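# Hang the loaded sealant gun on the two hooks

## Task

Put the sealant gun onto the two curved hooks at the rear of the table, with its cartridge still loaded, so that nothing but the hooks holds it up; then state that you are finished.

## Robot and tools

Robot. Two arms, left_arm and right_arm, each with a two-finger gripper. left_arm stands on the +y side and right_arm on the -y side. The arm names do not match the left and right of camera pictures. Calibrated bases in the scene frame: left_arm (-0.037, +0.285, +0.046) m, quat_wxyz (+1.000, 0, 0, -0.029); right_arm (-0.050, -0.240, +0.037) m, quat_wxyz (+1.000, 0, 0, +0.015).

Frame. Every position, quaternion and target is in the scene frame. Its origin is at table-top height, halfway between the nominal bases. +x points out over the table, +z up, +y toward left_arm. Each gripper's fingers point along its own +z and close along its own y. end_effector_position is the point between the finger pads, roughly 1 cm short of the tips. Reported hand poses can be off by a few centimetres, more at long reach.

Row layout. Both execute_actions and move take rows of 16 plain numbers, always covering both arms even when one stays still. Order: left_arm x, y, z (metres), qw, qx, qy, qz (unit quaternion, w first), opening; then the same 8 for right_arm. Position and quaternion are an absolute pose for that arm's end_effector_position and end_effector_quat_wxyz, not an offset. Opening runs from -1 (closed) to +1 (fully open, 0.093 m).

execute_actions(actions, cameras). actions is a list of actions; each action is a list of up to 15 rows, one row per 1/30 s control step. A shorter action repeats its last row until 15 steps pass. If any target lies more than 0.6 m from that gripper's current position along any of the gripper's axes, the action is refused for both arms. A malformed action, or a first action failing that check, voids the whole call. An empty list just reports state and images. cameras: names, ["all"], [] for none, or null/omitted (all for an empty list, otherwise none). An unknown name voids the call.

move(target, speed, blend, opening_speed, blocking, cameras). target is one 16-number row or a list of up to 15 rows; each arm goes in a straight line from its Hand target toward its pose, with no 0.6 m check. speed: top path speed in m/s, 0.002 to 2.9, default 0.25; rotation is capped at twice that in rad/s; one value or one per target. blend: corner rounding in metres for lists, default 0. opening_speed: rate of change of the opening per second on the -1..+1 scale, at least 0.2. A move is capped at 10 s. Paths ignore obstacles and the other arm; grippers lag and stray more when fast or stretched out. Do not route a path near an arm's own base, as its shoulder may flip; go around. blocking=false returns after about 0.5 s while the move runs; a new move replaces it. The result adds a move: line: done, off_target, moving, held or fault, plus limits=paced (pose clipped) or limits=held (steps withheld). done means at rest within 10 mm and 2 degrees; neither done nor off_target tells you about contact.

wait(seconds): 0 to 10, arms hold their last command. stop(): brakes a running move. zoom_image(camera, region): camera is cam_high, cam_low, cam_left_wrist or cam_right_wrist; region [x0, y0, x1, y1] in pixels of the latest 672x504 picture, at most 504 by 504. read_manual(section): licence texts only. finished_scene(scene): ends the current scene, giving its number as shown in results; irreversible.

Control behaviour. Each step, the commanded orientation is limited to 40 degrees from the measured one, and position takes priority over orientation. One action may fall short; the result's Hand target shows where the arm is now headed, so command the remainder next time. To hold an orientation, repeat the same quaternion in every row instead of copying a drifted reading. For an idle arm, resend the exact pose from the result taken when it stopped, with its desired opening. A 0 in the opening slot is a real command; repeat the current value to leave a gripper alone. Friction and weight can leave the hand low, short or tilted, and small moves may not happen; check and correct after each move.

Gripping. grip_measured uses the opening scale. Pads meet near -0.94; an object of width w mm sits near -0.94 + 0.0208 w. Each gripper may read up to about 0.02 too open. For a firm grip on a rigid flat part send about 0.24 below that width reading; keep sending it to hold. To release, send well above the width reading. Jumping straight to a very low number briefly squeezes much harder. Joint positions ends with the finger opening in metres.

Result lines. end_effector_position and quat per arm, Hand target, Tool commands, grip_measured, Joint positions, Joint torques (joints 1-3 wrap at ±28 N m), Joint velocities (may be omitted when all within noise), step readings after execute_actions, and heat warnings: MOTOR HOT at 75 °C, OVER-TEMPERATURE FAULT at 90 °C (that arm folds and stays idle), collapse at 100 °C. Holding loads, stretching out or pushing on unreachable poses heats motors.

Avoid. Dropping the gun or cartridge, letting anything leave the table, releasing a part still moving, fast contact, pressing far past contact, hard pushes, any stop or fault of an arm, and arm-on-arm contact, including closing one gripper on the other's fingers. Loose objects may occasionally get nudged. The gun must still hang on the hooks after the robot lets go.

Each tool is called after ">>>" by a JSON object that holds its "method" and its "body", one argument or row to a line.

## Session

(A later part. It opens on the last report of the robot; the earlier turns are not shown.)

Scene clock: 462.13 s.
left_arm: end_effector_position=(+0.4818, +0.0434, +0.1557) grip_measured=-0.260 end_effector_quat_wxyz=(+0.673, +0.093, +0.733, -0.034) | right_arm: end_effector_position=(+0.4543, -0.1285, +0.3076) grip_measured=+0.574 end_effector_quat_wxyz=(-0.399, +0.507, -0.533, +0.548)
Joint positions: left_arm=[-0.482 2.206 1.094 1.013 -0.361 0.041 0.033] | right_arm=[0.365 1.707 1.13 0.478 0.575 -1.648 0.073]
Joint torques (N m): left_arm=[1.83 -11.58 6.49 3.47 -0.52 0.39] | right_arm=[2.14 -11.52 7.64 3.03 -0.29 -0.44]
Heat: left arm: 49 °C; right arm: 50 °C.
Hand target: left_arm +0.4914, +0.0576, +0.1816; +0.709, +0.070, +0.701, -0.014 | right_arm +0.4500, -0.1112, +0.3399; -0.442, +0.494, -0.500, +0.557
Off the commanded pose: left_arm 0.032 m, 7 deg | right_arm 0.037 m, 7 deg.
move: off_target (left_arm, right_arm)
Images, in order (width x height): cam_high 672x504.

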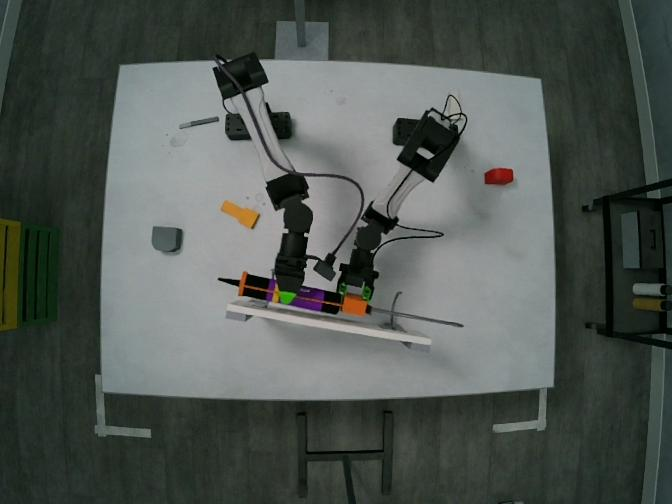

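>>> {"method": "move", "body": {
  "target": [
    [0.493,0.059,0.149,0.712,0.071,0.699,-0.0135,-0.65,0.452,-0.108,0.307,0.4425,-0.494,0.499,-0.557,0.15]
  ],
  "speed": 0.06
}}

>>> {"method": "move", "body": {
  "target": [
    [0.493,0.059,0.135,0.712,0.071,0.699,-0.0135,-0.65,0.452,-0.108,0.293,0.4425,-0.494,0.499,-0.557,0.15]
  ],
  "speed": 0.05,
  "cameras": ["cam_high","cam_low"]
}}

>>> {"method": "zoom_image", "body": {
  "camera": "cam_high",
  "region": [210, 180, 450, 360]
}}

Scene clock: 472.43 s.
left_arm: end_effector_position=(+0.4816, +0.0447, +0.1233) grip_measured=-0.260 end_effector_quat_wxyz=(+0.674, +0.092, +0.732, -0.035) | right_arm: end_effector_position=(+0.4538, -0.1267, +0.2763) grip_measured=+0.574 end_effector_quat_wxyz=(-0.399, +0.507, -0.532, +0.549)
Joint positions: left_arm=[-0.48 2.307 1.088 1.123 -0.358 0.039 0.033] | right_arm=[0.37 1.756 1.051 0.609 0.58 -1.652 0.073]
Joint torques (N m): left_arm=[2 -11.92 5.98 3.43 -0.53 0.41] | right_arm=[2.14 -11.51 7.19 3.05 -0.3 -0.38]
Heat: left arm: 52 °C; right arm: 50 °C.
Hand target: left_arm +0.4916, +0.0596, +0.1485; +0.709, +0.070, +0.701, -0.013 | right_arm +0.4503, -0.1091, +0.3070; -0.442, +0.494, -0.500, +0.557
Off the commanded pose: left_arm 0.032 m, 7 deg | right_arm 0.036 m, 7 deg.
move: off_target (left_arm, right_arm)
camera_calibration:
cam_left_wrist: T_world_to_cam=[[-0.175279, -0.982538, -0.0624175, 0.137051], [-0.484354, 0.141255, -0.863393, 0.374207], [0.857134, -0.121103, -0.500655, -0.261648], [0, 0, 0, 1]] pos_world=[0.429539, 0.050113, 0.200647]
cam_right_wrist: T_world_to_cam=[[0.0536322, 0.141911, 0.988425, -0.282383], [-0.59011, -0.794009, 0.146018, 0.160538], [0.80554, -0.591111, 0.0411587, -0.367635], [0, 0, 0, 1]] pos_world=[0.406025, -0.0497707, 0.270805]

Scene clock: 473.33 s.
left_arm: end_effector_position=(+0.4808, +0.0453, +0.1092) grip_measured=-0.260 end_effector_quat_wxyz=(+0.674, +0.092, +0.732, -0.035) | right_arm: end_effector_position=(+0.4532, -0.1260, +0.2625) grip_measured=+0.574 end_effector_quat_wxyz=(-0.399, +0.508, -0.532, +0.549)
Joint positions: left_arm=[-0.479 2.351 1.088 1.167 -0.357 0.039 0.033] | right_arm=[0.372 1.78 1.02 0.664 0.58 -1.652 0.073]
Joint torques (N m): left_arm=[1.96 -11.95 6.13 3.43 -0.5 0.41] | right_arm=[1.99 -11.56 7.02 3.05 -0.32 -0.4]
Heat: left arm: 52 °C; right arm: 50 °C.
Hand target: left_arm +0.4915, +0.0595, +0.1344; +0.709, +0.070, +0.701, -0.013 | right_arm +0.4503, -0.1091, +0.2929; -0.441, +0.494, -0.500, +0.557
Off the commanded pose: left_arm 0.032 m, 7 deg | right_arm 0.035 m, 7 deg.
move: off_target (left_arm, right_arm)
Images, in order (width x height): cam_high 672x504, cam_low 672x504.

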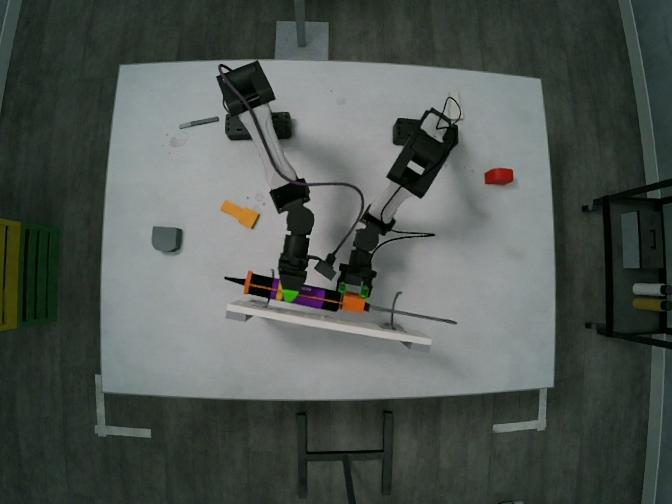

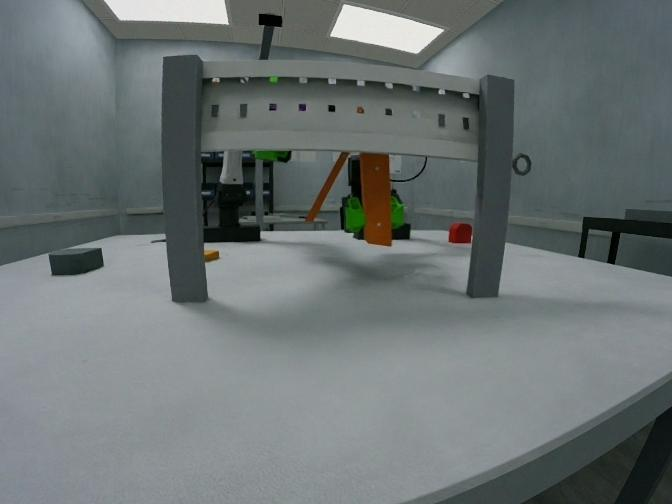

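Scaled by 2.100 from the camera's 672x504 image, which has a finer 960x720 frame.

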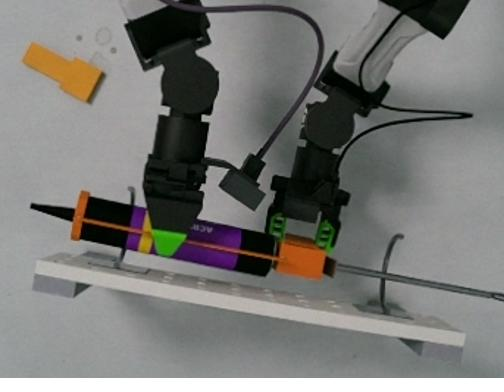

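>>> {"method": "move", "body": {
  "target": [
    [0.493,0.059,0.125,0.712,0.071,0.699,-0.0135,-0.65,0.452,-0.108,0.283,0.4425,-0.494,0.499,-0.557,0.15]
  ],
  "speed": 0.05
}}

>>> {"method": "move", "body": {
  "target": [
    [0.493,0.059,0.117,0.712,0.071,0.699,-0.0135,-0.65,0.452,-0.108,0.275,0.4425,-0.494,0.499,-0.557,0.15]
  ],
  "speed": 0.05
}}

>>> {"method": "move", "body": {
  "target": [
    [0.493,0.059,0.109,0.712,0.071,0.699,-0.0135,-0.65,0.452,-0.108,0.267,0.4425,-0.494,0.499,-0.557,0.15]
  ],
  "speed": 0.05
}}

Scene clock: 480.87 s.
left_arm: end_effector_position=(+0.4799, +0.0458, +0.0989) grip_measured=-0.260 end_effector_quat_wxyz=(+0.673, +0.092, +0.733, -0.035) | right_arm: end_effector_position=(+0.4528, -0.1254, +0.2525) grip_measured=+0.574 end_effector_quat_wxyz=(-0.398, +0.508, -0.531, +0.548)
Joint positions: left_arm=[-0.479 2.383 1.088 1.197 -0.357 0.039 0.033] | right_arm=[0.374 1.799 0.999 0.702 0.581 -1.652 0.073]
Joint torques (N m): left_arm=[1.83 -11.96 6.38 3.4 -0.49 0.41] | right_arm=[1.89 -11.54 6.84 3.09 -0.32 -0.39]
Heat: left arm: 54 °C; right arm: 50 °C.
Hand target: left_arm +0.4914, +0.0596, +0.1245; +0.709, +0.070, +0.701, -0.014 | right_arm +0.4504, -0.1090, +0.2829; -0.442, +0.494, -0.500, +0.557
Off the commanded pose: left_arm 0.032 m, 7 deg | right_arm 0.035 m, 7 deg.
move: off_target (left_arm, right_arm)
camera_calibration:
cam_left_wrist: T_world_to_cam=[[-0.175662, -0.982467, -0.0624546, 0.136512], [-0.485597, 0.14166, -0.862628, 0.352636], [0.856352, -0.121203, -0.501968, -0.271877], [0, 0, 0, 1]] pos_world=[0.428041, 0.0512122, 0.176246]
cam_right_wrist: T_world_to_cam=[[0.0553575, 0.143042, 0.988167, -0.259554], [-0.587961, -0.795225, 0.148051, 0.162879], [0.806993, -0.5892, 0.0400816, -0.365292], [0, 0, 0, 1]] pos_world=[0.404923, -0.0485774, 0.24701]

Scene clock: 481.70 s.
left_arm: end_effector_position=(+0.4804, +0.0484, +0.0965) grip_measured=-0.260 end_effector_quat_wxyz=(+0.679, +0.092, +0.728, -0.031) | right_arm: end_effector_position=(+0.4524, -0.1240, +0.2493) grip_measured=+0.574 end_effector_quat_wxyz=(-0.404, +0.504, -0.529, +0.550)
Joint positions: left_arm=[-0.476 2.402 1.088 1.231 -0.361 0.051 0.033] | right_arm=[0.377 1.812 0.985 0.744 0.581 -1.652 0.073]
Joint torques (N m): left_arm=[1.73 -11.1 6.71 3.3 -0.42 0.33] | right_arm=[1.72 -11.06 6.76 2.97 -0.32 -0.41]
Heat: left arm: 53 °C; right arm: 50 °C.
Hand target: left_arm +0.4915, +0.0596, +0.1167; +0.710, +0.070, +0.701, -0.014 | right_arm +0.4507, -0.1088, +0.2750; -0.442, +0.494, -0.500, +0.557
Off the commanded pose: left_arm 0.026 m, 6 deg | right_arm 0.030 m, 6 deg.
move: off_target (left_arm, right_arm)
camera_calibration:
cam_left_wrist: T_world_to_cam=[[-0.168876, -0.98321, -0.0691282, 0.136459], [-0.473186, 0.142399, -0.869378, 0.345122], [0.864625, -0.114106, -0.489289, -0.278806], [0, 0, 0, 1]] pos_world=[0.427414, 0.0532093, 0.173057]
cam_right_wrist: T_world_to_cam=[[0.0412031, 0.13796, 0.98958, -0.25109], [-0.587818, -0.797538, 0.135662, 0.167018], [0.807943, -0.587283, 0.0482344, -0.366131], [0, 0, 0, 1]] pos_world=[0.404335, -0.0471792, 0.243476]

Scene clock: 482.57 s.
left_arm: end_effector_position=(+0.4826, +0.0488, +0.0958) grip_measured=-0.260 end_effector_quat_wxyz=(+0.687, +0.089, +0.721, -0.030) | right_arm: end_effector_position=(+0.4523, -0.1231, +0.2488) grip_measured=+0.574 end_effector_quat_wxyz=(-0.409, +0.500, -0.524, +0.555)
Joint positions: left_arm=[-0.475 2.425 1.101 1.266 -0.365 0.058 0.033] | right_arm=[0.378 1.825 0.974 0.793 0.581 -1.666 0.073]
Joint torques (N m): left_arm=[1.62 -10.59 6.41 3.13 -0.39 0.26] | right_arm=[1.62 -10.44 6.57 2.81 -0.33 -0.24]
Heat: left arm: 53 °C; right arm: 49 °C.
Hand target: left_arm +0.4920, +0.0594, +0.1087; +0.710, +0.071, +0.700, -0.014 | right_arm +0.4511, -0.1085, +0.2671; -0.442, +0.494, -0.500, +0.557
Off the commanded pose: left_arm 0.020 m, 5 deg | right_arm 0.024 m, 5 deg.
move: off_target (left_arm, right_arm)
camera_calibration:
cam_left_wrist: T_world_to_cam=[[-0.162297, -0.984389, -0.0681074, 0.133885], [-0.455498, 0.135969, -0.879792, 0.338201], [0.875318, -0.111764, -0.470454, -0.288006], [0, 0, 0, 1]] pos_world=[0.427876, 0.053621, 0.171172]
cam_right_wrist: T_world_to_cam=[[0.0208053, 0.142067, 0.989638, -0.241027], [-0.588564, -0.798415, 0.12699, 0.170115], [0.808183, -0.585108, 0.0670045, -0.370109], [0, 0, 0, 1]] pos_world=[0.404254, -0.0464889, 0.241726]

>>> {"method": "move", "body": {
  "target": [
    [0.488,0.054,0.094,0.712,0.08,0.699,-0.02,-0.65,0.452,-0.115,0.254,0.43,-0.494,0.510,-0.557,0.15]
  ],
  "speed": 0.05,
  "cameras": ["all"]
}}

>>> {"method": "zoom_image", "body": {
  "camera": "cam_high",
  "region": [210, 180, 450, 360]
}}

Scene clock: 495.03 s.
left_arm: end_effector_position=(+0.4840, +0.0483, +0.0953) grip_measured=-0.261 end_effector_quat_wxyz=(+0.700, +0.086, +0.708, -0.032) | right_arm: end_effector_position=(+0.4519, -0.1234, +0.2480) grip_measured=+0.574 end_effector_quat_wxyz=(-0.412, +0.496, -0.521, +0.559)
Joint positions: left_arm=[-0.474 2.461 1.114 1.328 -0.366 0.069 0.033] | right_arm=[0.379 1.833 0.964 0.827 0.583 -1.673 0.073]
Joint torques (N m): left_arm=[0.77 -9.73 5.24 2.96 -0.19 0.19] | right_arm=[0.91 -9.48 6.22 2.48 -0.2 -0.05]
Heat: left arm: 51 °C; right arm: 48 °C.
Hand target: left_arm +0.4877, +0.0542, +0.0940; +0.710, +0.080, +0.699, -0.020 | right_arm +0.4517, -0.1152, +0.2540; -0.430, +0.494, -0.510, +0.557
Off the commanded pose: left_arm 0.007 m, 2 deg | right_arm 0.010 m, 2 deg.
move: done
camera_calibration:
cam_left_wrist: T_world_to_cam=[[-0.159137, -0.985138, -0.0646365, 0.131816], [-0.422977, 0.127191, -0.897169, 0.324904], [0.892057, -0.115433, -0.436932, -0.300549], [0, 0, 0, 1]] pos_world=[0.426511, 0.0538385, 0.168694]
cam_right_wrist: T_world_to_cam=[[0.00752416, 0.142058, 0.98983, -0.234256], [-0.591198, -0.797702, 0.118978, 0.172994], [0.806491, -0.586081, 0.0779821, -0.371896], [0, 0, 0, 1]] pos_world=[0.403967, -0.046686, 0.240293]

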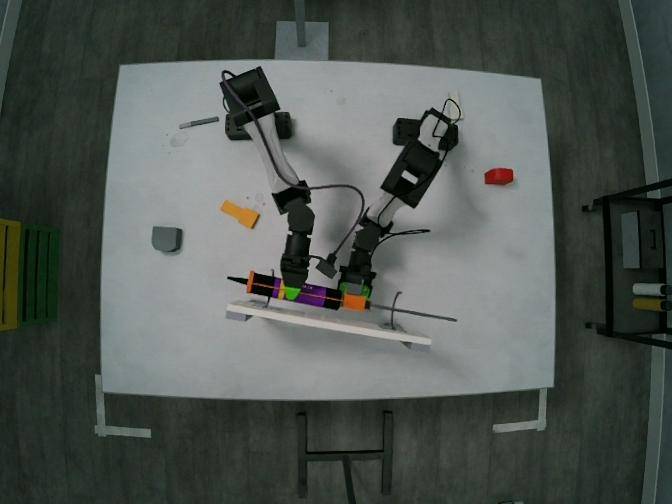

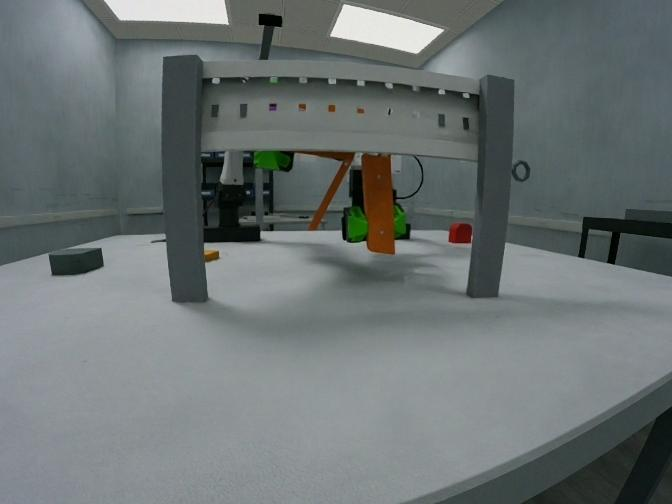

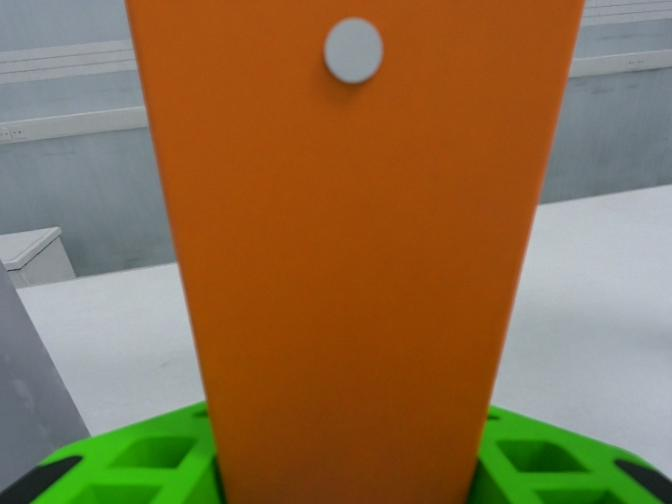

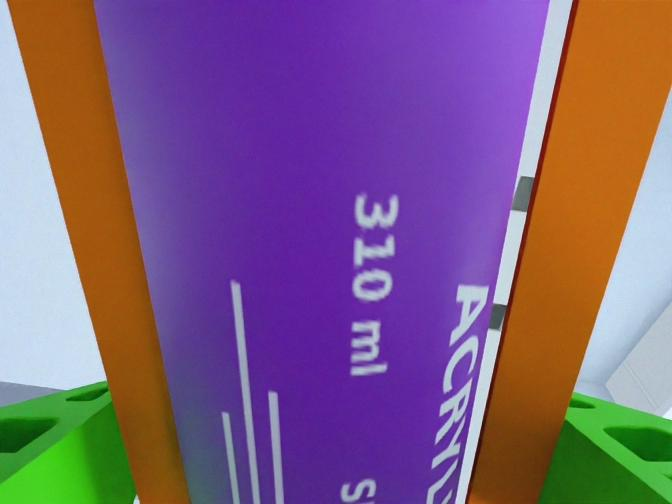

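Scaled by 2.100 from the camera's 672x504 image, which has a finer 960x720 frame.

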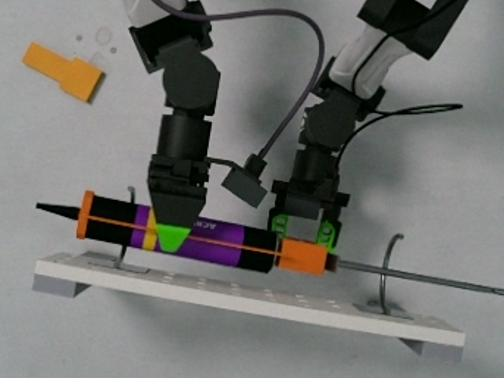

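>>> {"method": "move", "body": {
  "target": [
    [0.487,0.052,0.096,0.705,0.083,0.704,-0.027,-0.65,0.452,-0.122,0.253,0.414,-0.496,0.520,-0.558,1]
  ],
  "speed": 0.05,
  "opening_speed": 0.4,
  "cameras": ["cam_high","cam_right_wrist"]
}}

>>> {"method": "zoom_image", "body": {
  "camera": "cam_high",
  "region": [210, 180, 450, 360]
}}

Scene clock: 510.80 s.
left_arm: end_effector_position=(+0.4839, +0.0483, +0.0949) grip_measured=-0.261 end_effector_quat_wxyz=(+0.700, +0.086, +0.709, -0.031) | right_arm: end_effector_position=(+0.4517, -0.1239, +0.2443) grip_measured=+1.000 end_effector_quat_wxyz=(-0.406, +0.501, -0.523, +0.557)
Joint positions: left_arm=[-0.474 2.462 1.114 1.327 -0.366 0.069 0.033] | right_arm=[0.379 1.833 0.964 0.811 0.585 -1.673 0.093]
Joint torques (N m): left_arm=[0.81 -11.78 4.68 2.66 -0.05 0.09] | right_arm=[0.27 -10.77 6.98 2.11 -0.03 0.01]
Heat: left arm: 52 °C; right arm: 48 °C.
Hand target: left_arm +0.4869, +0.0520, +0.0958; +0.705, +0.083, +0.704, -0.027 | right_arm +0.4519, -0.1221, +0.2529; -0.414, +0.496, -0.520, +0.558
Off the commanded pose: left_arm 0.005 m, 1 deg | right_arm 0.009 m, 1 deg.
move: done
camera_calibration:
cam_right_wrist: T_world_to_cam=[[0.0229804, 0.148795, 0.988601, -0.236404], [-0.591126, -0.79546, 0.133466, 0.169663], [0.806252, -0.587455, 0.0696767, -0.36977], [0, 0, 0, 1]] pos_world=[0.403853, -0.0470871, 0.236829]
Images, in order (width x height): cam_high 672x504, cam_right_wrist 672x504.

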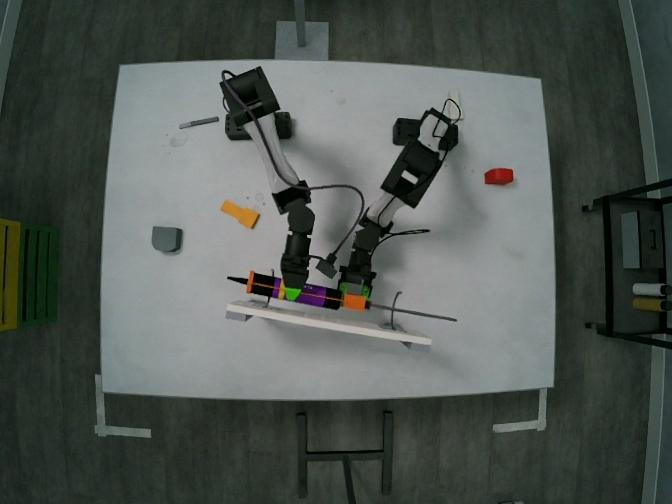

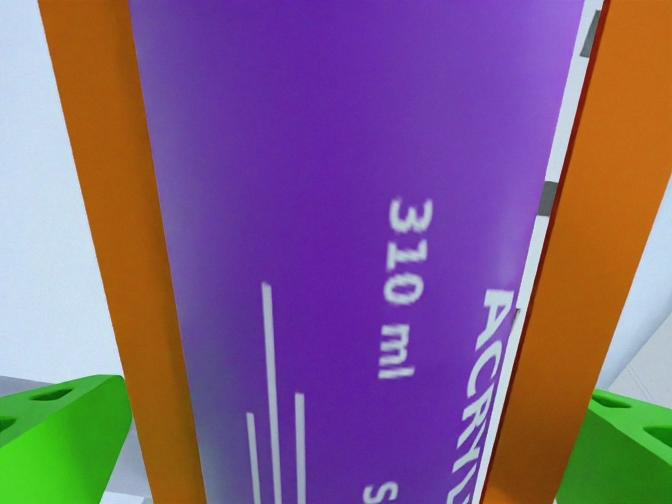

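Scaled by 2.100 from the camera's 672x504 image, which has a finer 960x720 frame.

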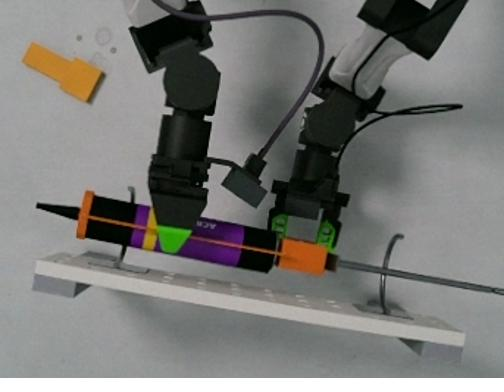

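>>> {"method": "move", "body": {
  "target": [
    [0.487,0.052,0.096,0.705,0.083,0.704,-0.027,-0.65,0.452,-0.122,0.258,0.414,-0.496,0.520,-0.558,1],
    [0.353,-0.104,0.262,0.414,-0.496,0.520,-0.558,1,0.353,-0.104,0.262,0.414,-0.496,0.520,-0.558,1]
  ],
  "speed": 0.05,
  "cameras": ["cam_right_wrist"]
}}

Scene clock: 525.17 s.
left_arm: end_effector_position=(+0.4536, +0.0074, +0.1479) grip_measured=-0.262 end_effector_quat_wxyz=(+0.664, -0.085, +0.719, -0.188) | right_arm: end_effector_position=(+0.4162, -0.1158, +0.2846) grip_measured=+1.000 end_effector_quat_wxyz=(+0.461, -0.452, +0.524, -0.556)
Joint positions: left_arm=[-0.601 2.258 1.08 1.123 -0.5 -0.419 0.033] | right_arm=[0.439 1.693 0.869 0.878 0.635 -1.623 0.093]
Joint torques (N m): left_arm=[-6.13 -15.31 2.99 2.71 -0.67 -2.12] | right_arm=[0.17 -8.38 6.3 1.8 -0.03 -0.18]
Heat: left arm: 55 °C; right arm: 47 °C.
Hand target: left_arm +0.4328, -0.0127, +0.1642; +0.646, -0.166, +0.692, -0.277 | right_arm +0.4164, -0.1157, +0.2798; +0.449, -0.464, +0.522, -0.558
Tool commands: left_gripper/opening=-0.65 right_gripper/opening=+1.0
Off the commanded pose: left_arm 0.189 m, 75 deg | right_arm 0.068 m, 7 deg.
move: held (right_arm; a check stopped the path), off_target (left_arm; braked when a check withheld steps of right_arm); path passed 1 of 2 targets; target 2's new opening was not sent; limits=held
pose unreachable (right arm): on one or more control steps of this call, first in action 0 (counted from 0), this arm could not follow its commanded pose, so it was not sent that pose on those steps. It may still have moved: this result reports where it is.
cause: moving toward the commanded pose would bring a part of the arm too close to another arm (this arm's wrist camera and the left arm's wrist (the part past joint 4), along the way the arms are being sent, or toward where that arm still pushes).
camera_calibration:
cam_right_wrist: T_world_to_cam=[[-0.0875338, 0.0524773, 0.994778, -0.243535], [-0.590217, -0.80719, -0.00935368, 0.188629], [0.802484, -0.587954, 0.101629, -0.34687], [0, 0, 0, 1]] pos_world=[0.368372, -0.0389042, 0.27928]
Images, in order (width x height): cam_right_wrist 672x504.

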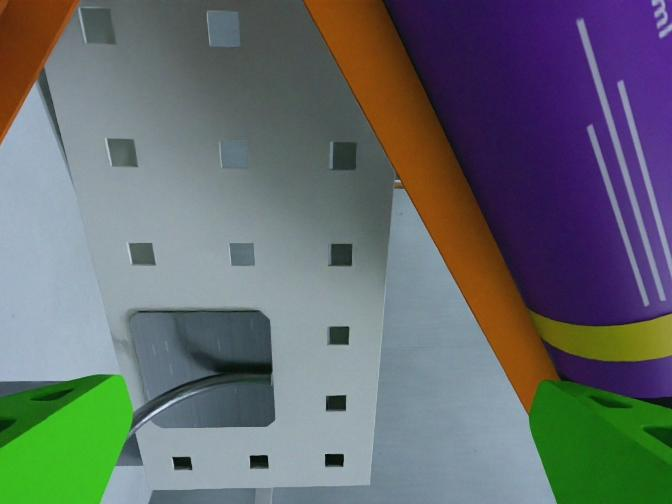

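>>> {"method": "stop", "body": {
  "cameras": ["all"]
}}

>>> {"method": "zoom_image", "body": {
  "camera": "cam_high",
  "region": [210, 180, 450, 360]
}}

>>> {"method": "zoom_image", "body": {
  "camera": "cam_low",
  "region": [150, 0, 540, 280]
}}

Scene clock: 529.70 s.
left_arm: end_effector_position=(+0.4536, +0.0074, +0.1479) grip_measured=-0.262 end_effector_quat_wxyz=(+0.664, -0.085, +0.719, -0.188) | right_arm: end_effector_position=(+0.4162, -0.1158, +0.2847) grip_measured=+1.000 end_effector_quat_wxyz=(+0.461, -0.452, +0.524, -0.556)
Joint positions: left_arm=[-0.601 2.258 1.08 1.123 -0.5 -0.419 0.033] | right_arm=[0.439 1.693 0.869 0.878 0.635 -1.623 0.093]
Joint velocities: within noise
Joint torques (N m): left_arm=[-6.05 -15.43 3.1 2.69 -0.7 -2.09] | right_arm=[0.23 -8.38 6.22 1.81 -0.01 -0.18]
Heat: left arm: 55 °C; right arm: 47 °C.
Hand target: left_arm +0.4328, -0.0127, +0.1642; +0.646, -0.166, +0.692, -0.276 | right_arm +0.4164, -0.1157, +0.2799; +0.449, -0.464, +0.522, -0.558
Tool commands: left_gripper/opening=-0.65 right_gripper/opening=+1.0
Off the commanded pose: left_arm 0.189 m, 75 deg | right_arm 0.068 m, 7 deg.
stop: no move was running
camera_calibration:
cam_left_wrist: T_world_to_cam=[[-0.119453, -0.912045, 0.392307, 0.0039259], [-0.512278, -0.281857, -0.811251, 0.39524], [0.850472, -0.297877, -0.433552, -0.235552], [0, 0, 0, 1]] pos_world=[0.403273, 0.0448163, 0.216974]
cam_right_wrist: T_world_to_cam=[[-0.0878684, 0.0523471, 0.994756, -0.24351], [-0.590201, -0.807199, -0.00965617, 0.188708], [0.80246, -0.587954, 0.101823, -0.346925], [0, 0, 0, 1]] pos_world=[0.368372, -0.0389041, 0.27938]

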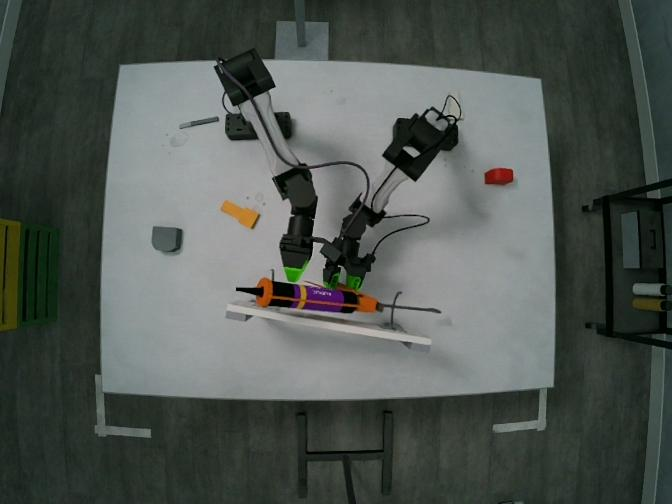

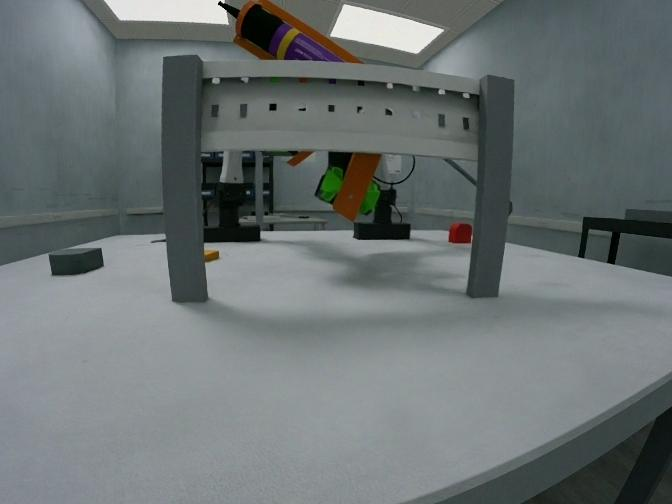

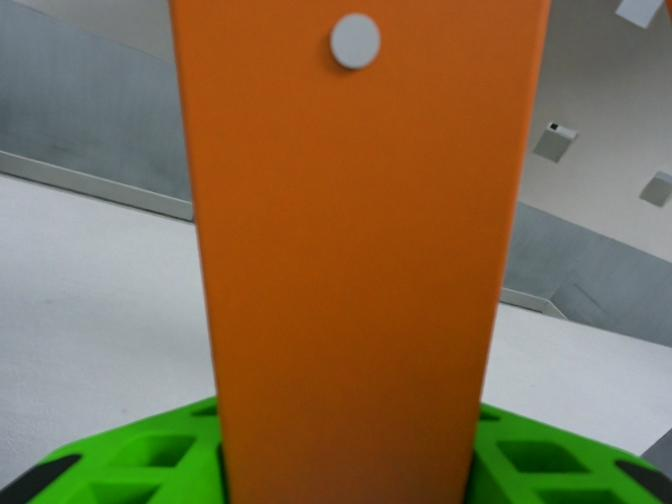

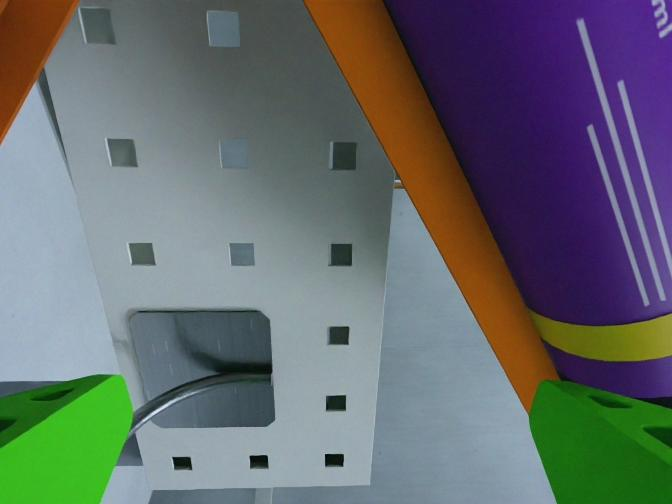

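Scaled by 2.100 from the camera's 672x504 image, which has a finer 960x720 frame.

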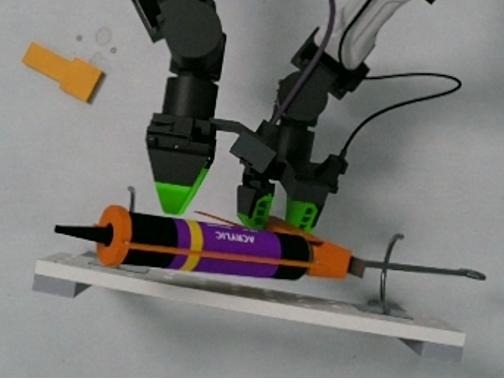

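Scaled by 1.292 from the camera's 672x504 image, which has a finer 960x720 frame.

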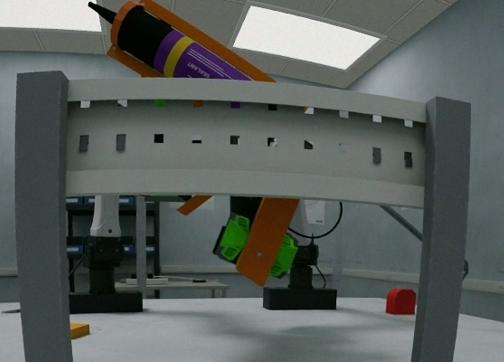

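>>> {"method": "move", "body": {
  "target": [
    [0.4328,-0.0127,0.1642,0.646,-0.166,0.692,-0.276,-0.65,0.39,-0.145,0.280,0.449,-0.464,0.522,-0.558,1],
    [0.4328,-0.0127,0.1642,0.646,-0.166,0.692,-0.276,-0.65,0.30,-0.20,0.280,0.449,-0.464,0.522,-0.558,1]
  ],
  "speed": 0.08,
  "cameras": ["cam_high","cam_low"]
}}

Scene clock: 540.83 s.
left_arm: end_effector_position=(+0.4532, +0.0069, +0.1495) grip_measured=-0.263 end_effector_quat_wxyz=(+0.664, -0.088, +0.717, -0.191) | right_arm: end_effector_position=(+0.3020, -0.1995, +0.2804) grip_measured=+1.000 end_effector_quat_wxyz=(+0.446, -0.461, +0.525, -0.559)
Joint positions: left_arm=[-0.603 2.256 1.08 1.125 -0.502 -0.426 0.033] | right_arm=[0.329 1.091 0.399 0.719 0.536 -1.631 0.093]
Joint torques (N m): left_arm=[-5.33 -14.74 3.03 2.78 -0.5 -1.85] | right_arm=[-0.23 -4.37 5.76 2.11 -0.14 -0.04]
Heat: left arm: 56 °C; right arm: 47 °C.
Hand target: left_arm +0.4341, -0.0124, +0.1635; +0.648, -0.157, +0.693, -0.275 | right_arm +0.3001, -0.2000, +0.2801; +0.449, -0.464, +0.522, -0.558
Off the commanded pose: left_arm 0.032 m, 14 deg | right_arm 0.002 m, 1 deg.
move: off_target (left_arm)
Images, in order (width x height): cam_high 672x504, cam_low 672x504.

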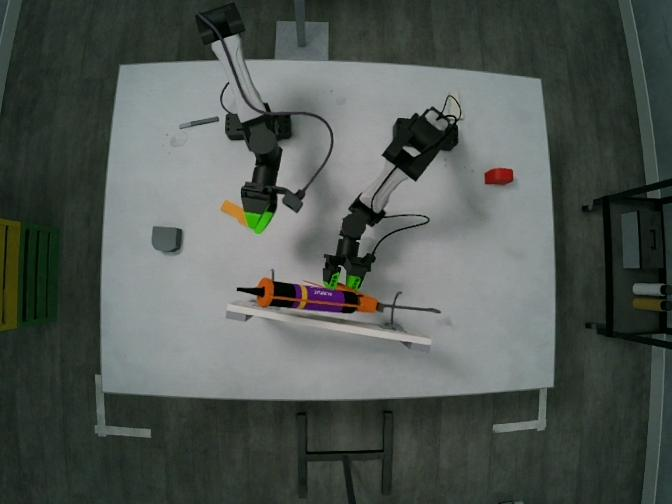

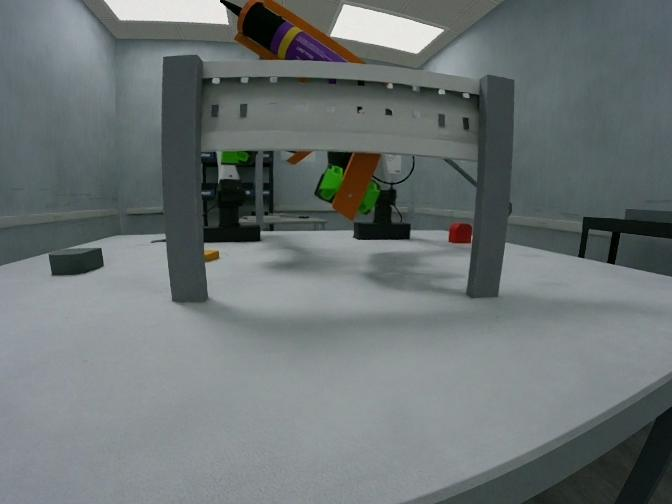

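>>> {"method": "move", "body": {
  "target": [
    [0.462,0.018,0.138,0.685,-0.05,0.705,-0.165,-0.65,0.28,-0.22,0.280,0.449,-0.464,0.522,-0.558,1]
  ],
  "speed": 0.05,
  "cameras": ["cam_high","cam_low"]
}}

>>> {"method": "zoom_image", "body": {
  "camera": "cam_high",
  "region": [210, 180, 450, 360]
}}

Scene clock: 552.43 s.
left_arm: end_effector_position=(+0.4594, +0.0280, +0.1165) grip_measured=-0.262 end_effector_quat_wxyz=(+0.660, +0.001, +0.747, -0.081) | right_arm: end_effector_position=(+0.2818, -0.2197, +0.2815) grip_measured=+1.000 end_effector_quat_wxyz=(+0.447, -0.461, +0.524, -0.560)
Joint positions: left_arm=[-0.563 2.296 1.064 1.101 -0.493 -0.184 0.033] | right_arm=[0.261 0.932 0.339 0.621 0.467 -1.631 0.093]
Joint torques (N m): left_arm=[-0.02 -11.07 5.04 3.7 0.44 -1.12] | right_arm=[-0.29 -3.03 5.94 2.11 -0.15 -0.02]
Heat: left arm: 58 °C; right arm: 46 °C.
Hand target: left_arm +0.4606, +0.0189, +0.1383; +0.682, -0.046, +0.712, -0.162 | right_arm +0.2801, -0.2199, +0.2801; +0.449, -0.464, +0.522, -0.558
Off the commanded pose: left_arm 0.024 m, 13 deg | right_arm 0.002 m, 1 deg.
move: off_target (left_arm)
Images, in order (width x height): cam_high 672x504, cam_low 672x504.

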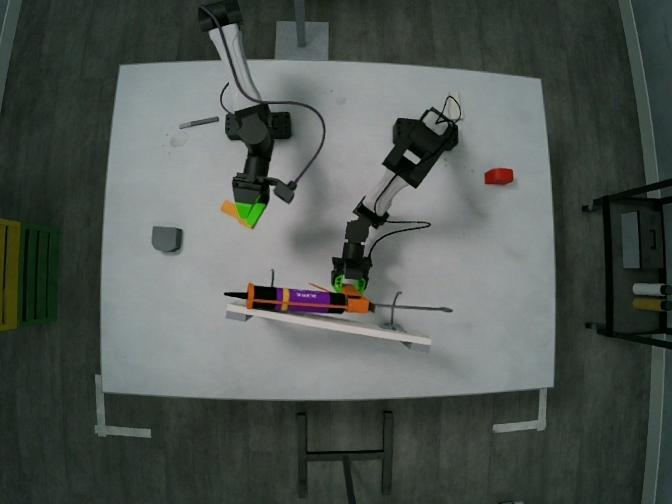

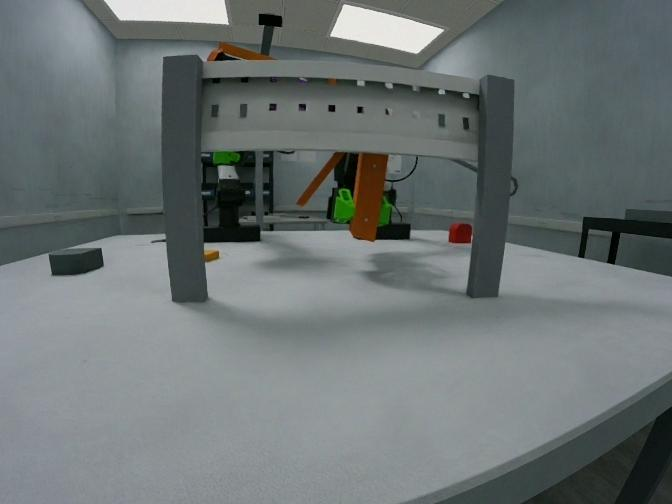

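Scaled by 2.100 from the camera's 672x504 image, which has a finer 960x720 frame.

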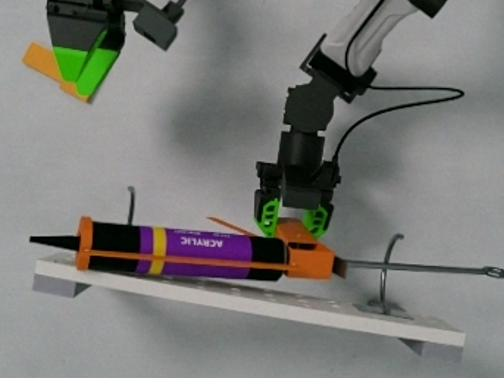

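>>> {"method": "move", "body": {
  "target": [
    [0.475,0.040,0.122,0.705,0.04,0.704,-0.065,-0.65,0.28,-0.22,0.280,0.449,-0.464,0.522,-0.558,1]
  ],
  "speed": 0.05,
  "cameras": ["cam_high","cam_low"]
}}

>>> {"method": "zoom_image", "body": {
  "camera": "cam_high",
  "region": [210, 180, 450, 360]
}}

Scene clock: 562.43 s.
left_arm: end_effector_position=(+0.4674, +0.0475, +0.0977) grip_measured=-0.262 end_effector_quat_wxyz=(+0.670, +0.065, +0.739, -0.019) | right_arm: end_effector_position=(+0.2818, -0.2197, +0.2811) grip_measured=+1.000 end_effector_quat_wxyz=(+0.446, -0.462, +0.524, -0.559)
Joint positions: left_arm=[-0.515 2.363 1.052 1.197 -0.453 0.009 0.033] | right_arm=[0.26 0.932 0.339 0.62 0.466 -1.631 0.093]
Joint torques (N m): left_arm=[0.53 -11.25 6.12 3.5 0.4 -0.38] | right_arm=[-0.31 -3.07 6.05 2.11 -0.15 -0.03]
Heat: left arm: 57 °C; right arm: 45 °C.
Hand target: left_arm +0.4733, +0.0409, +0.1222; +0.703, +0.041, +0.707, -0.064 | right_arm +0.2800, -0.2200, +0.2800; +0.449, -0.464, +0.522, -0.558
Off the commanded pose: left_arm 0.026 m, 8 deg | right_arm 0.002 m, 1 deg.
move: off_target (left_arm)
Images, in order (width x height): cam_high 672x504, cam_low 672x504.

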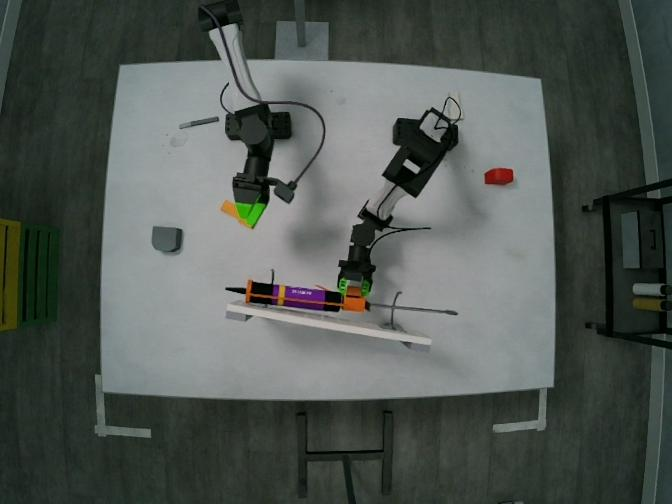

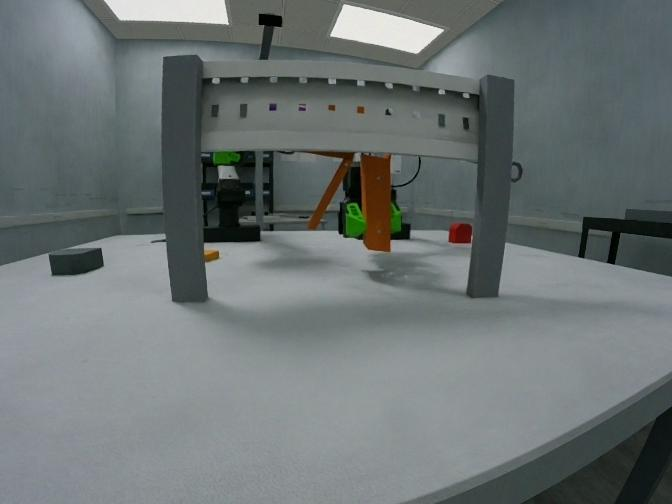

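Scaled by 2.100 from the camera's 672x504 image, which has a finer 960x720 frame.

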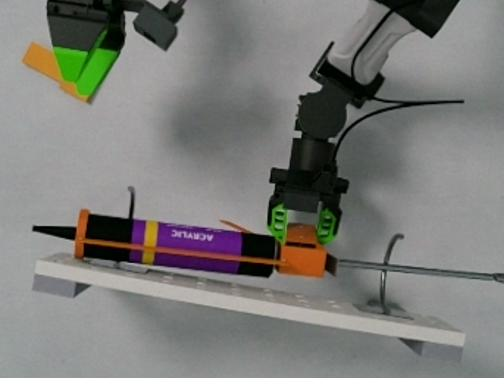

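>>> {"method": "move", "body": {
  "target": [
    [0.492,0.046,0.105,0.712,0.095,0.690,-0.055,-0.65,0.28,-0.22,0.280,0.449,-0.464,0.522,-0.558,1]
  ],
  "speed": 0.05,
  "cameras": ["cam_high","cam_low","cam_left_wrist","cam_right_wrist"]
}}

>>> {"method": "zoom_image", "body": {
  "camera": "cam_high",
  "region": [210, 180, 450, 360]
}}

Scene clock: 571.47 s.
left_arm: end_effector_position=(+0.4861, +0.0511, +0.0966) grip_measured=-0.262 end_effector_quat_wxyz=(+0.698, +0.090, +0.709, -0.036) | right_arm: end_effector_position=(+0.2819, -0.2197, +0.2810) grip_measured=+1.000 end_effector_quat_wxyz=(+0.446, -0.462, +0.525, -0.559)
Joint positions: left_arm=[-0.461 2.452 1.111 1.317 -0.341 0.066 0.033] | right_arm=[0.26 0.932 0.339 0.62 0.466 -1.631 0.093]
Joint torques (N m): left_arm=[1.03 -10.91 6.13 2.93 0.52 0.02] | right_arm=[-0.29 -3.08 6 2.12 -0.15 -0.02]
Heat: left arm: 57 °C; right arm: 45 °C.
Hand target: left_arm +0.4912, +0.0464, +0.1050; +0.713, +0.095, +0.692, -0.054 | right_arm +0.2800, -0.2200, +0.2799; +0.449, -0.464, +0.522, -0.558
Off the commanded pose: left_arm 0.011 m, 4 deg | right_arm 0.002 m, 1 deg.
move: off_target (left_arm)
camera_calibration:
cam_left_wrist: T_world_to_cam=[[-0.17103, -0.983229, -0.0633202, 0.140448], [-0.426208, 0.131774, -0.894976, 0.32776], [0.88831, -0.12608, -0.441598, -0.298777], [0, 0, 0, 1]] pos_world=[0.429122, 0.057232, 0.170291]
cam_right_wrist: T_world_to_cam=[[-0.0628956, 0.0770265, 0.995043, -0.24794], [-0.597676, -0.801371, 0.0242559, 0.019307], [0.799267, -0.593188, 0.0964396, -0.298524], [0, 0, 0, 1]] pos_world=[0.234545, -0.142511, 0.275032]

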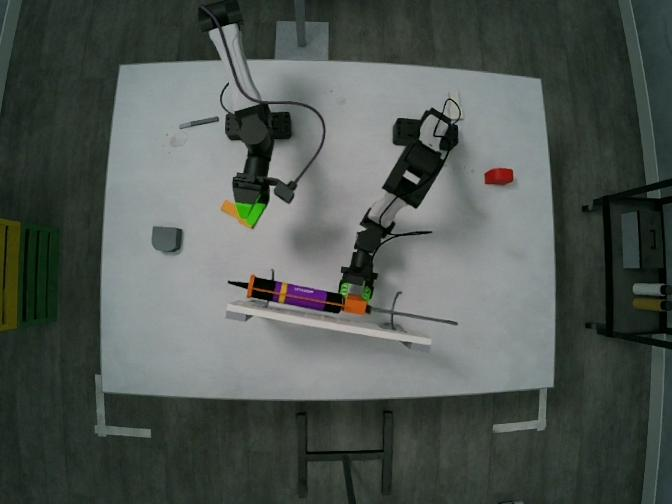

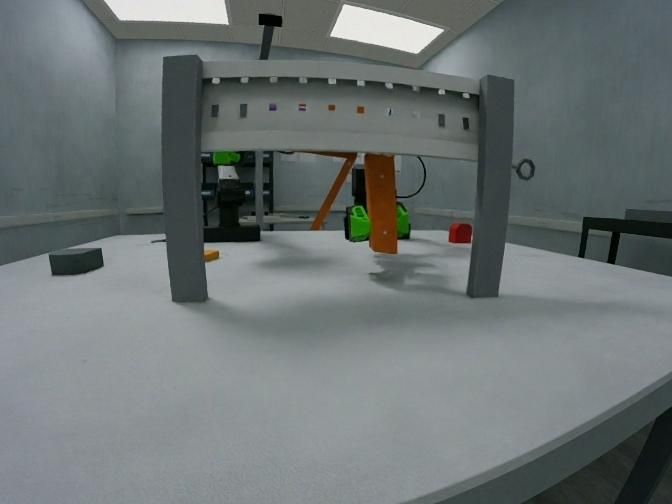

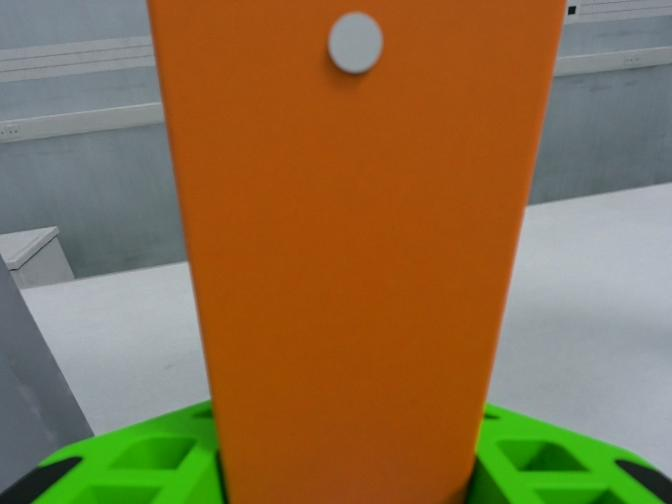

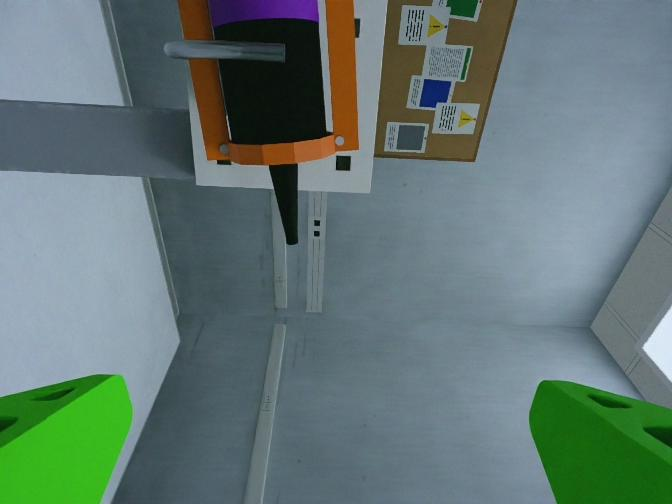

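Scaled by 2.100 from the camera's 672x504 image, which has a finer 960x720 frame.

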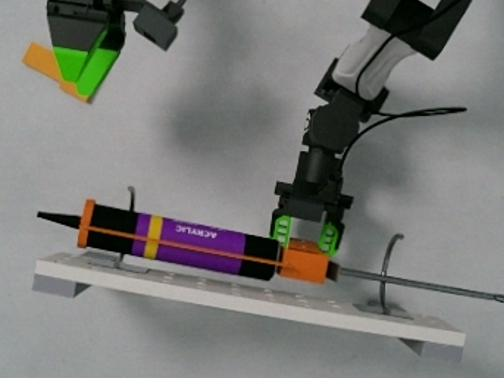

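>>> {"method": "move", "body": {
  "target": [
    [0.488,0.048,0.090,0.707,0.093,0.698,-0.048,-0.65,0.28,-0.22,0.280,0.449,-0.464,0.522,-0.558,1]
  ],
  "speed": 0.03
}}

>>> {"method": "move", "body": {
  "target": [
    [0.487,0.050,0.084,0.705,0.093,0.701,-0.045,-0.65,0.28,-0.22,0.280,0.449,-0.464,0.522,-0.558,1]
  ],
  "speed": 0.03,
  "cameras": ["cam_high","cam_right_wrist"]
}}

>>> {"method": "zoom_image", "body": {
  "camera": "cam_high",
  "region": [210, 180, 450, 360]
}}

Scene clock: 578.40 s.
left_arm: end_effector_position=(+0.4872, +0.0503, +0.0959) grip_measured=-0.262 end_effector_quat_wxyz=(+0.704, +0.089, +0.703, -0.037) | right_arm: end_effector_position=(+0.2819, -0.2197, +0.2810) grip_measured=+1.000 end_effector_quat_wxyz=(+0.446, -0.462, +0.525, -0.559)
Joint positions: left_arm=[-0.461 2.472 1.122 1.345 -0.34 0.072 0.033] | right_arm=[0.26 0.932 0.339 0.62 0.466 -1.631 0.093]
Joint torques (N m): left_arm=[0.5 -9.99 4.75 2.81 0.32 -0.05] | right_arm=[-0.28 -3.11 6.01 2.12 -0.16 -0.03]
Heat: left arm: 56 °C; right arm: 45 °C.
Hand target: left_arm +0.4877, +0.0481, +0.0900; +0.707, +0.093, +0.699, -0.048 | right_arm +0.2800, -0.2200, +0.2799; +0.449, -0.464, +0.522, -0.558
Off the commanded pose: left_arm 0.006 m, 2 deg | right_arm 0.002 m, 1 deg.
move: done
camera_calibration:
cam_left_wrist: T_world_to_cam=[[-0.170752, -0.983321, -0.0626415, 0.139696], [-0.410624, 0.128807, -0.902661, 0.320932], [0.895674, -0.128409, -0.425769, -0.305195], [0, 0, 0, 1]] pos_world=[0.428991, 0.0568381, 0.168501]
cam_right_wrist: T_world_to_cam=[[-0.0628956, 0.0770265, 0.995043, -0.24794], [-0.597676, -0.801371, 0.0242559, 0.019307], [0.799267, -0.593188, 0.0964396, -0.298524], [0, 0, 0, 1]] pos_world=[0.234545, -0.142511, 0.275032]

Scene clock: 579.17 s.
left_arm: end_effector_position=(+0.4868, +0.0506, +0.0952) grip_measured=-0.262 end_effector_quat_wxyz=(+0.707, +0.088, +0.701, -0.037) | right_arm: end_effector_position=(+0.2819, -0.2197, +0.2810) grip_measured=+1.000 end_effector_quat_wxyz=(+0.446, -0.462, +0.525, -0.559)
Joint positions: left_arm=[-0.461 2.48 1.122 1.361 -0.34 0.074 0.033] | right_arm=[0.26 0.932 0.339 0.62 0.466 -1.631 0.093]
Joint torques (N m): left_arm=[0.66 -9.66 4.41 2.7 0.27 -0.04] | right_arm=[-0.27 -3.08 5.97 2.11 -0.15 -0.01]
Heat: left arm: 56 °C; right arm: 45 °C.
Hand target: left_arm +0.4866, +0.0501, +0.0840; +0.705, +0.093, +0.702, -0.045 | right_arm +0.2800, -0.2200, +0.2799; +0.449, -0.464, +0.522, -0.558
Off the commanded pose: left_arm 0.011 m, 1 deg | right_arm 0.002 m, 1 deg.
move: off_target (left_arm)
camera_calibration:
cam_right_wrist: T_world_to_cam=[[-0.0628956, 0.0770265, 0.995043, -0.24794], [-0.597676, -0.801371, 0.0242559, 0.019307], [0.799267, -0.593188, 0.0964396, -0.298524], [0, 0, 0, 1]] pos_world=[0.234545, -0.142511, 0.275032]
Images, in order (width x height): cam_high 672x504, cam_right_wrist 672x504.

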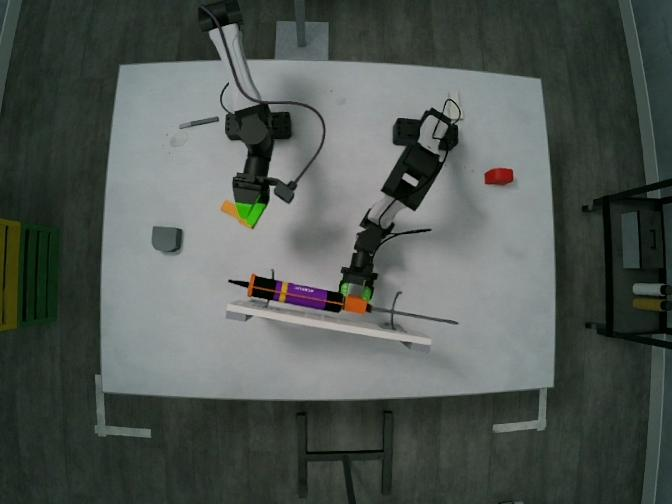

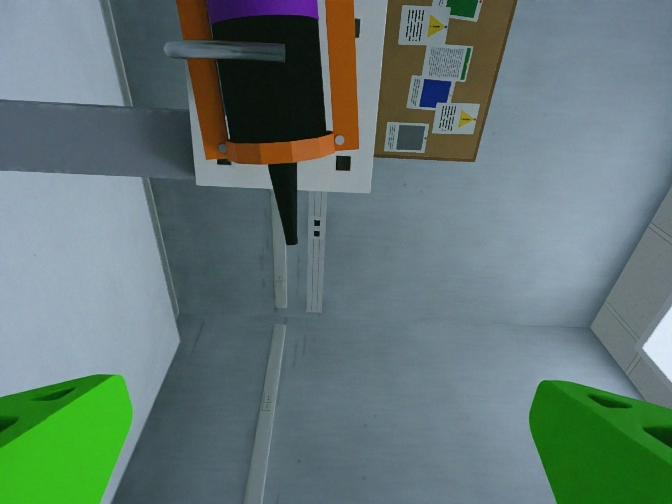

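Scaled by 2.100 from the camera's 672x504 image, which has a finer 960x720 frame.

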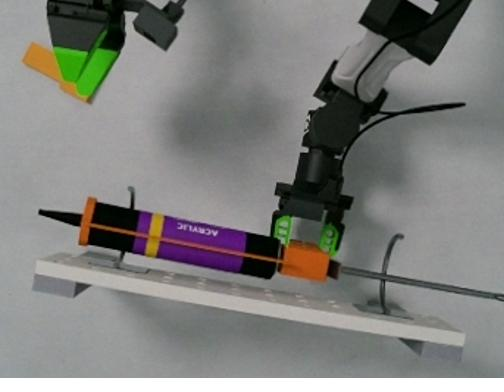

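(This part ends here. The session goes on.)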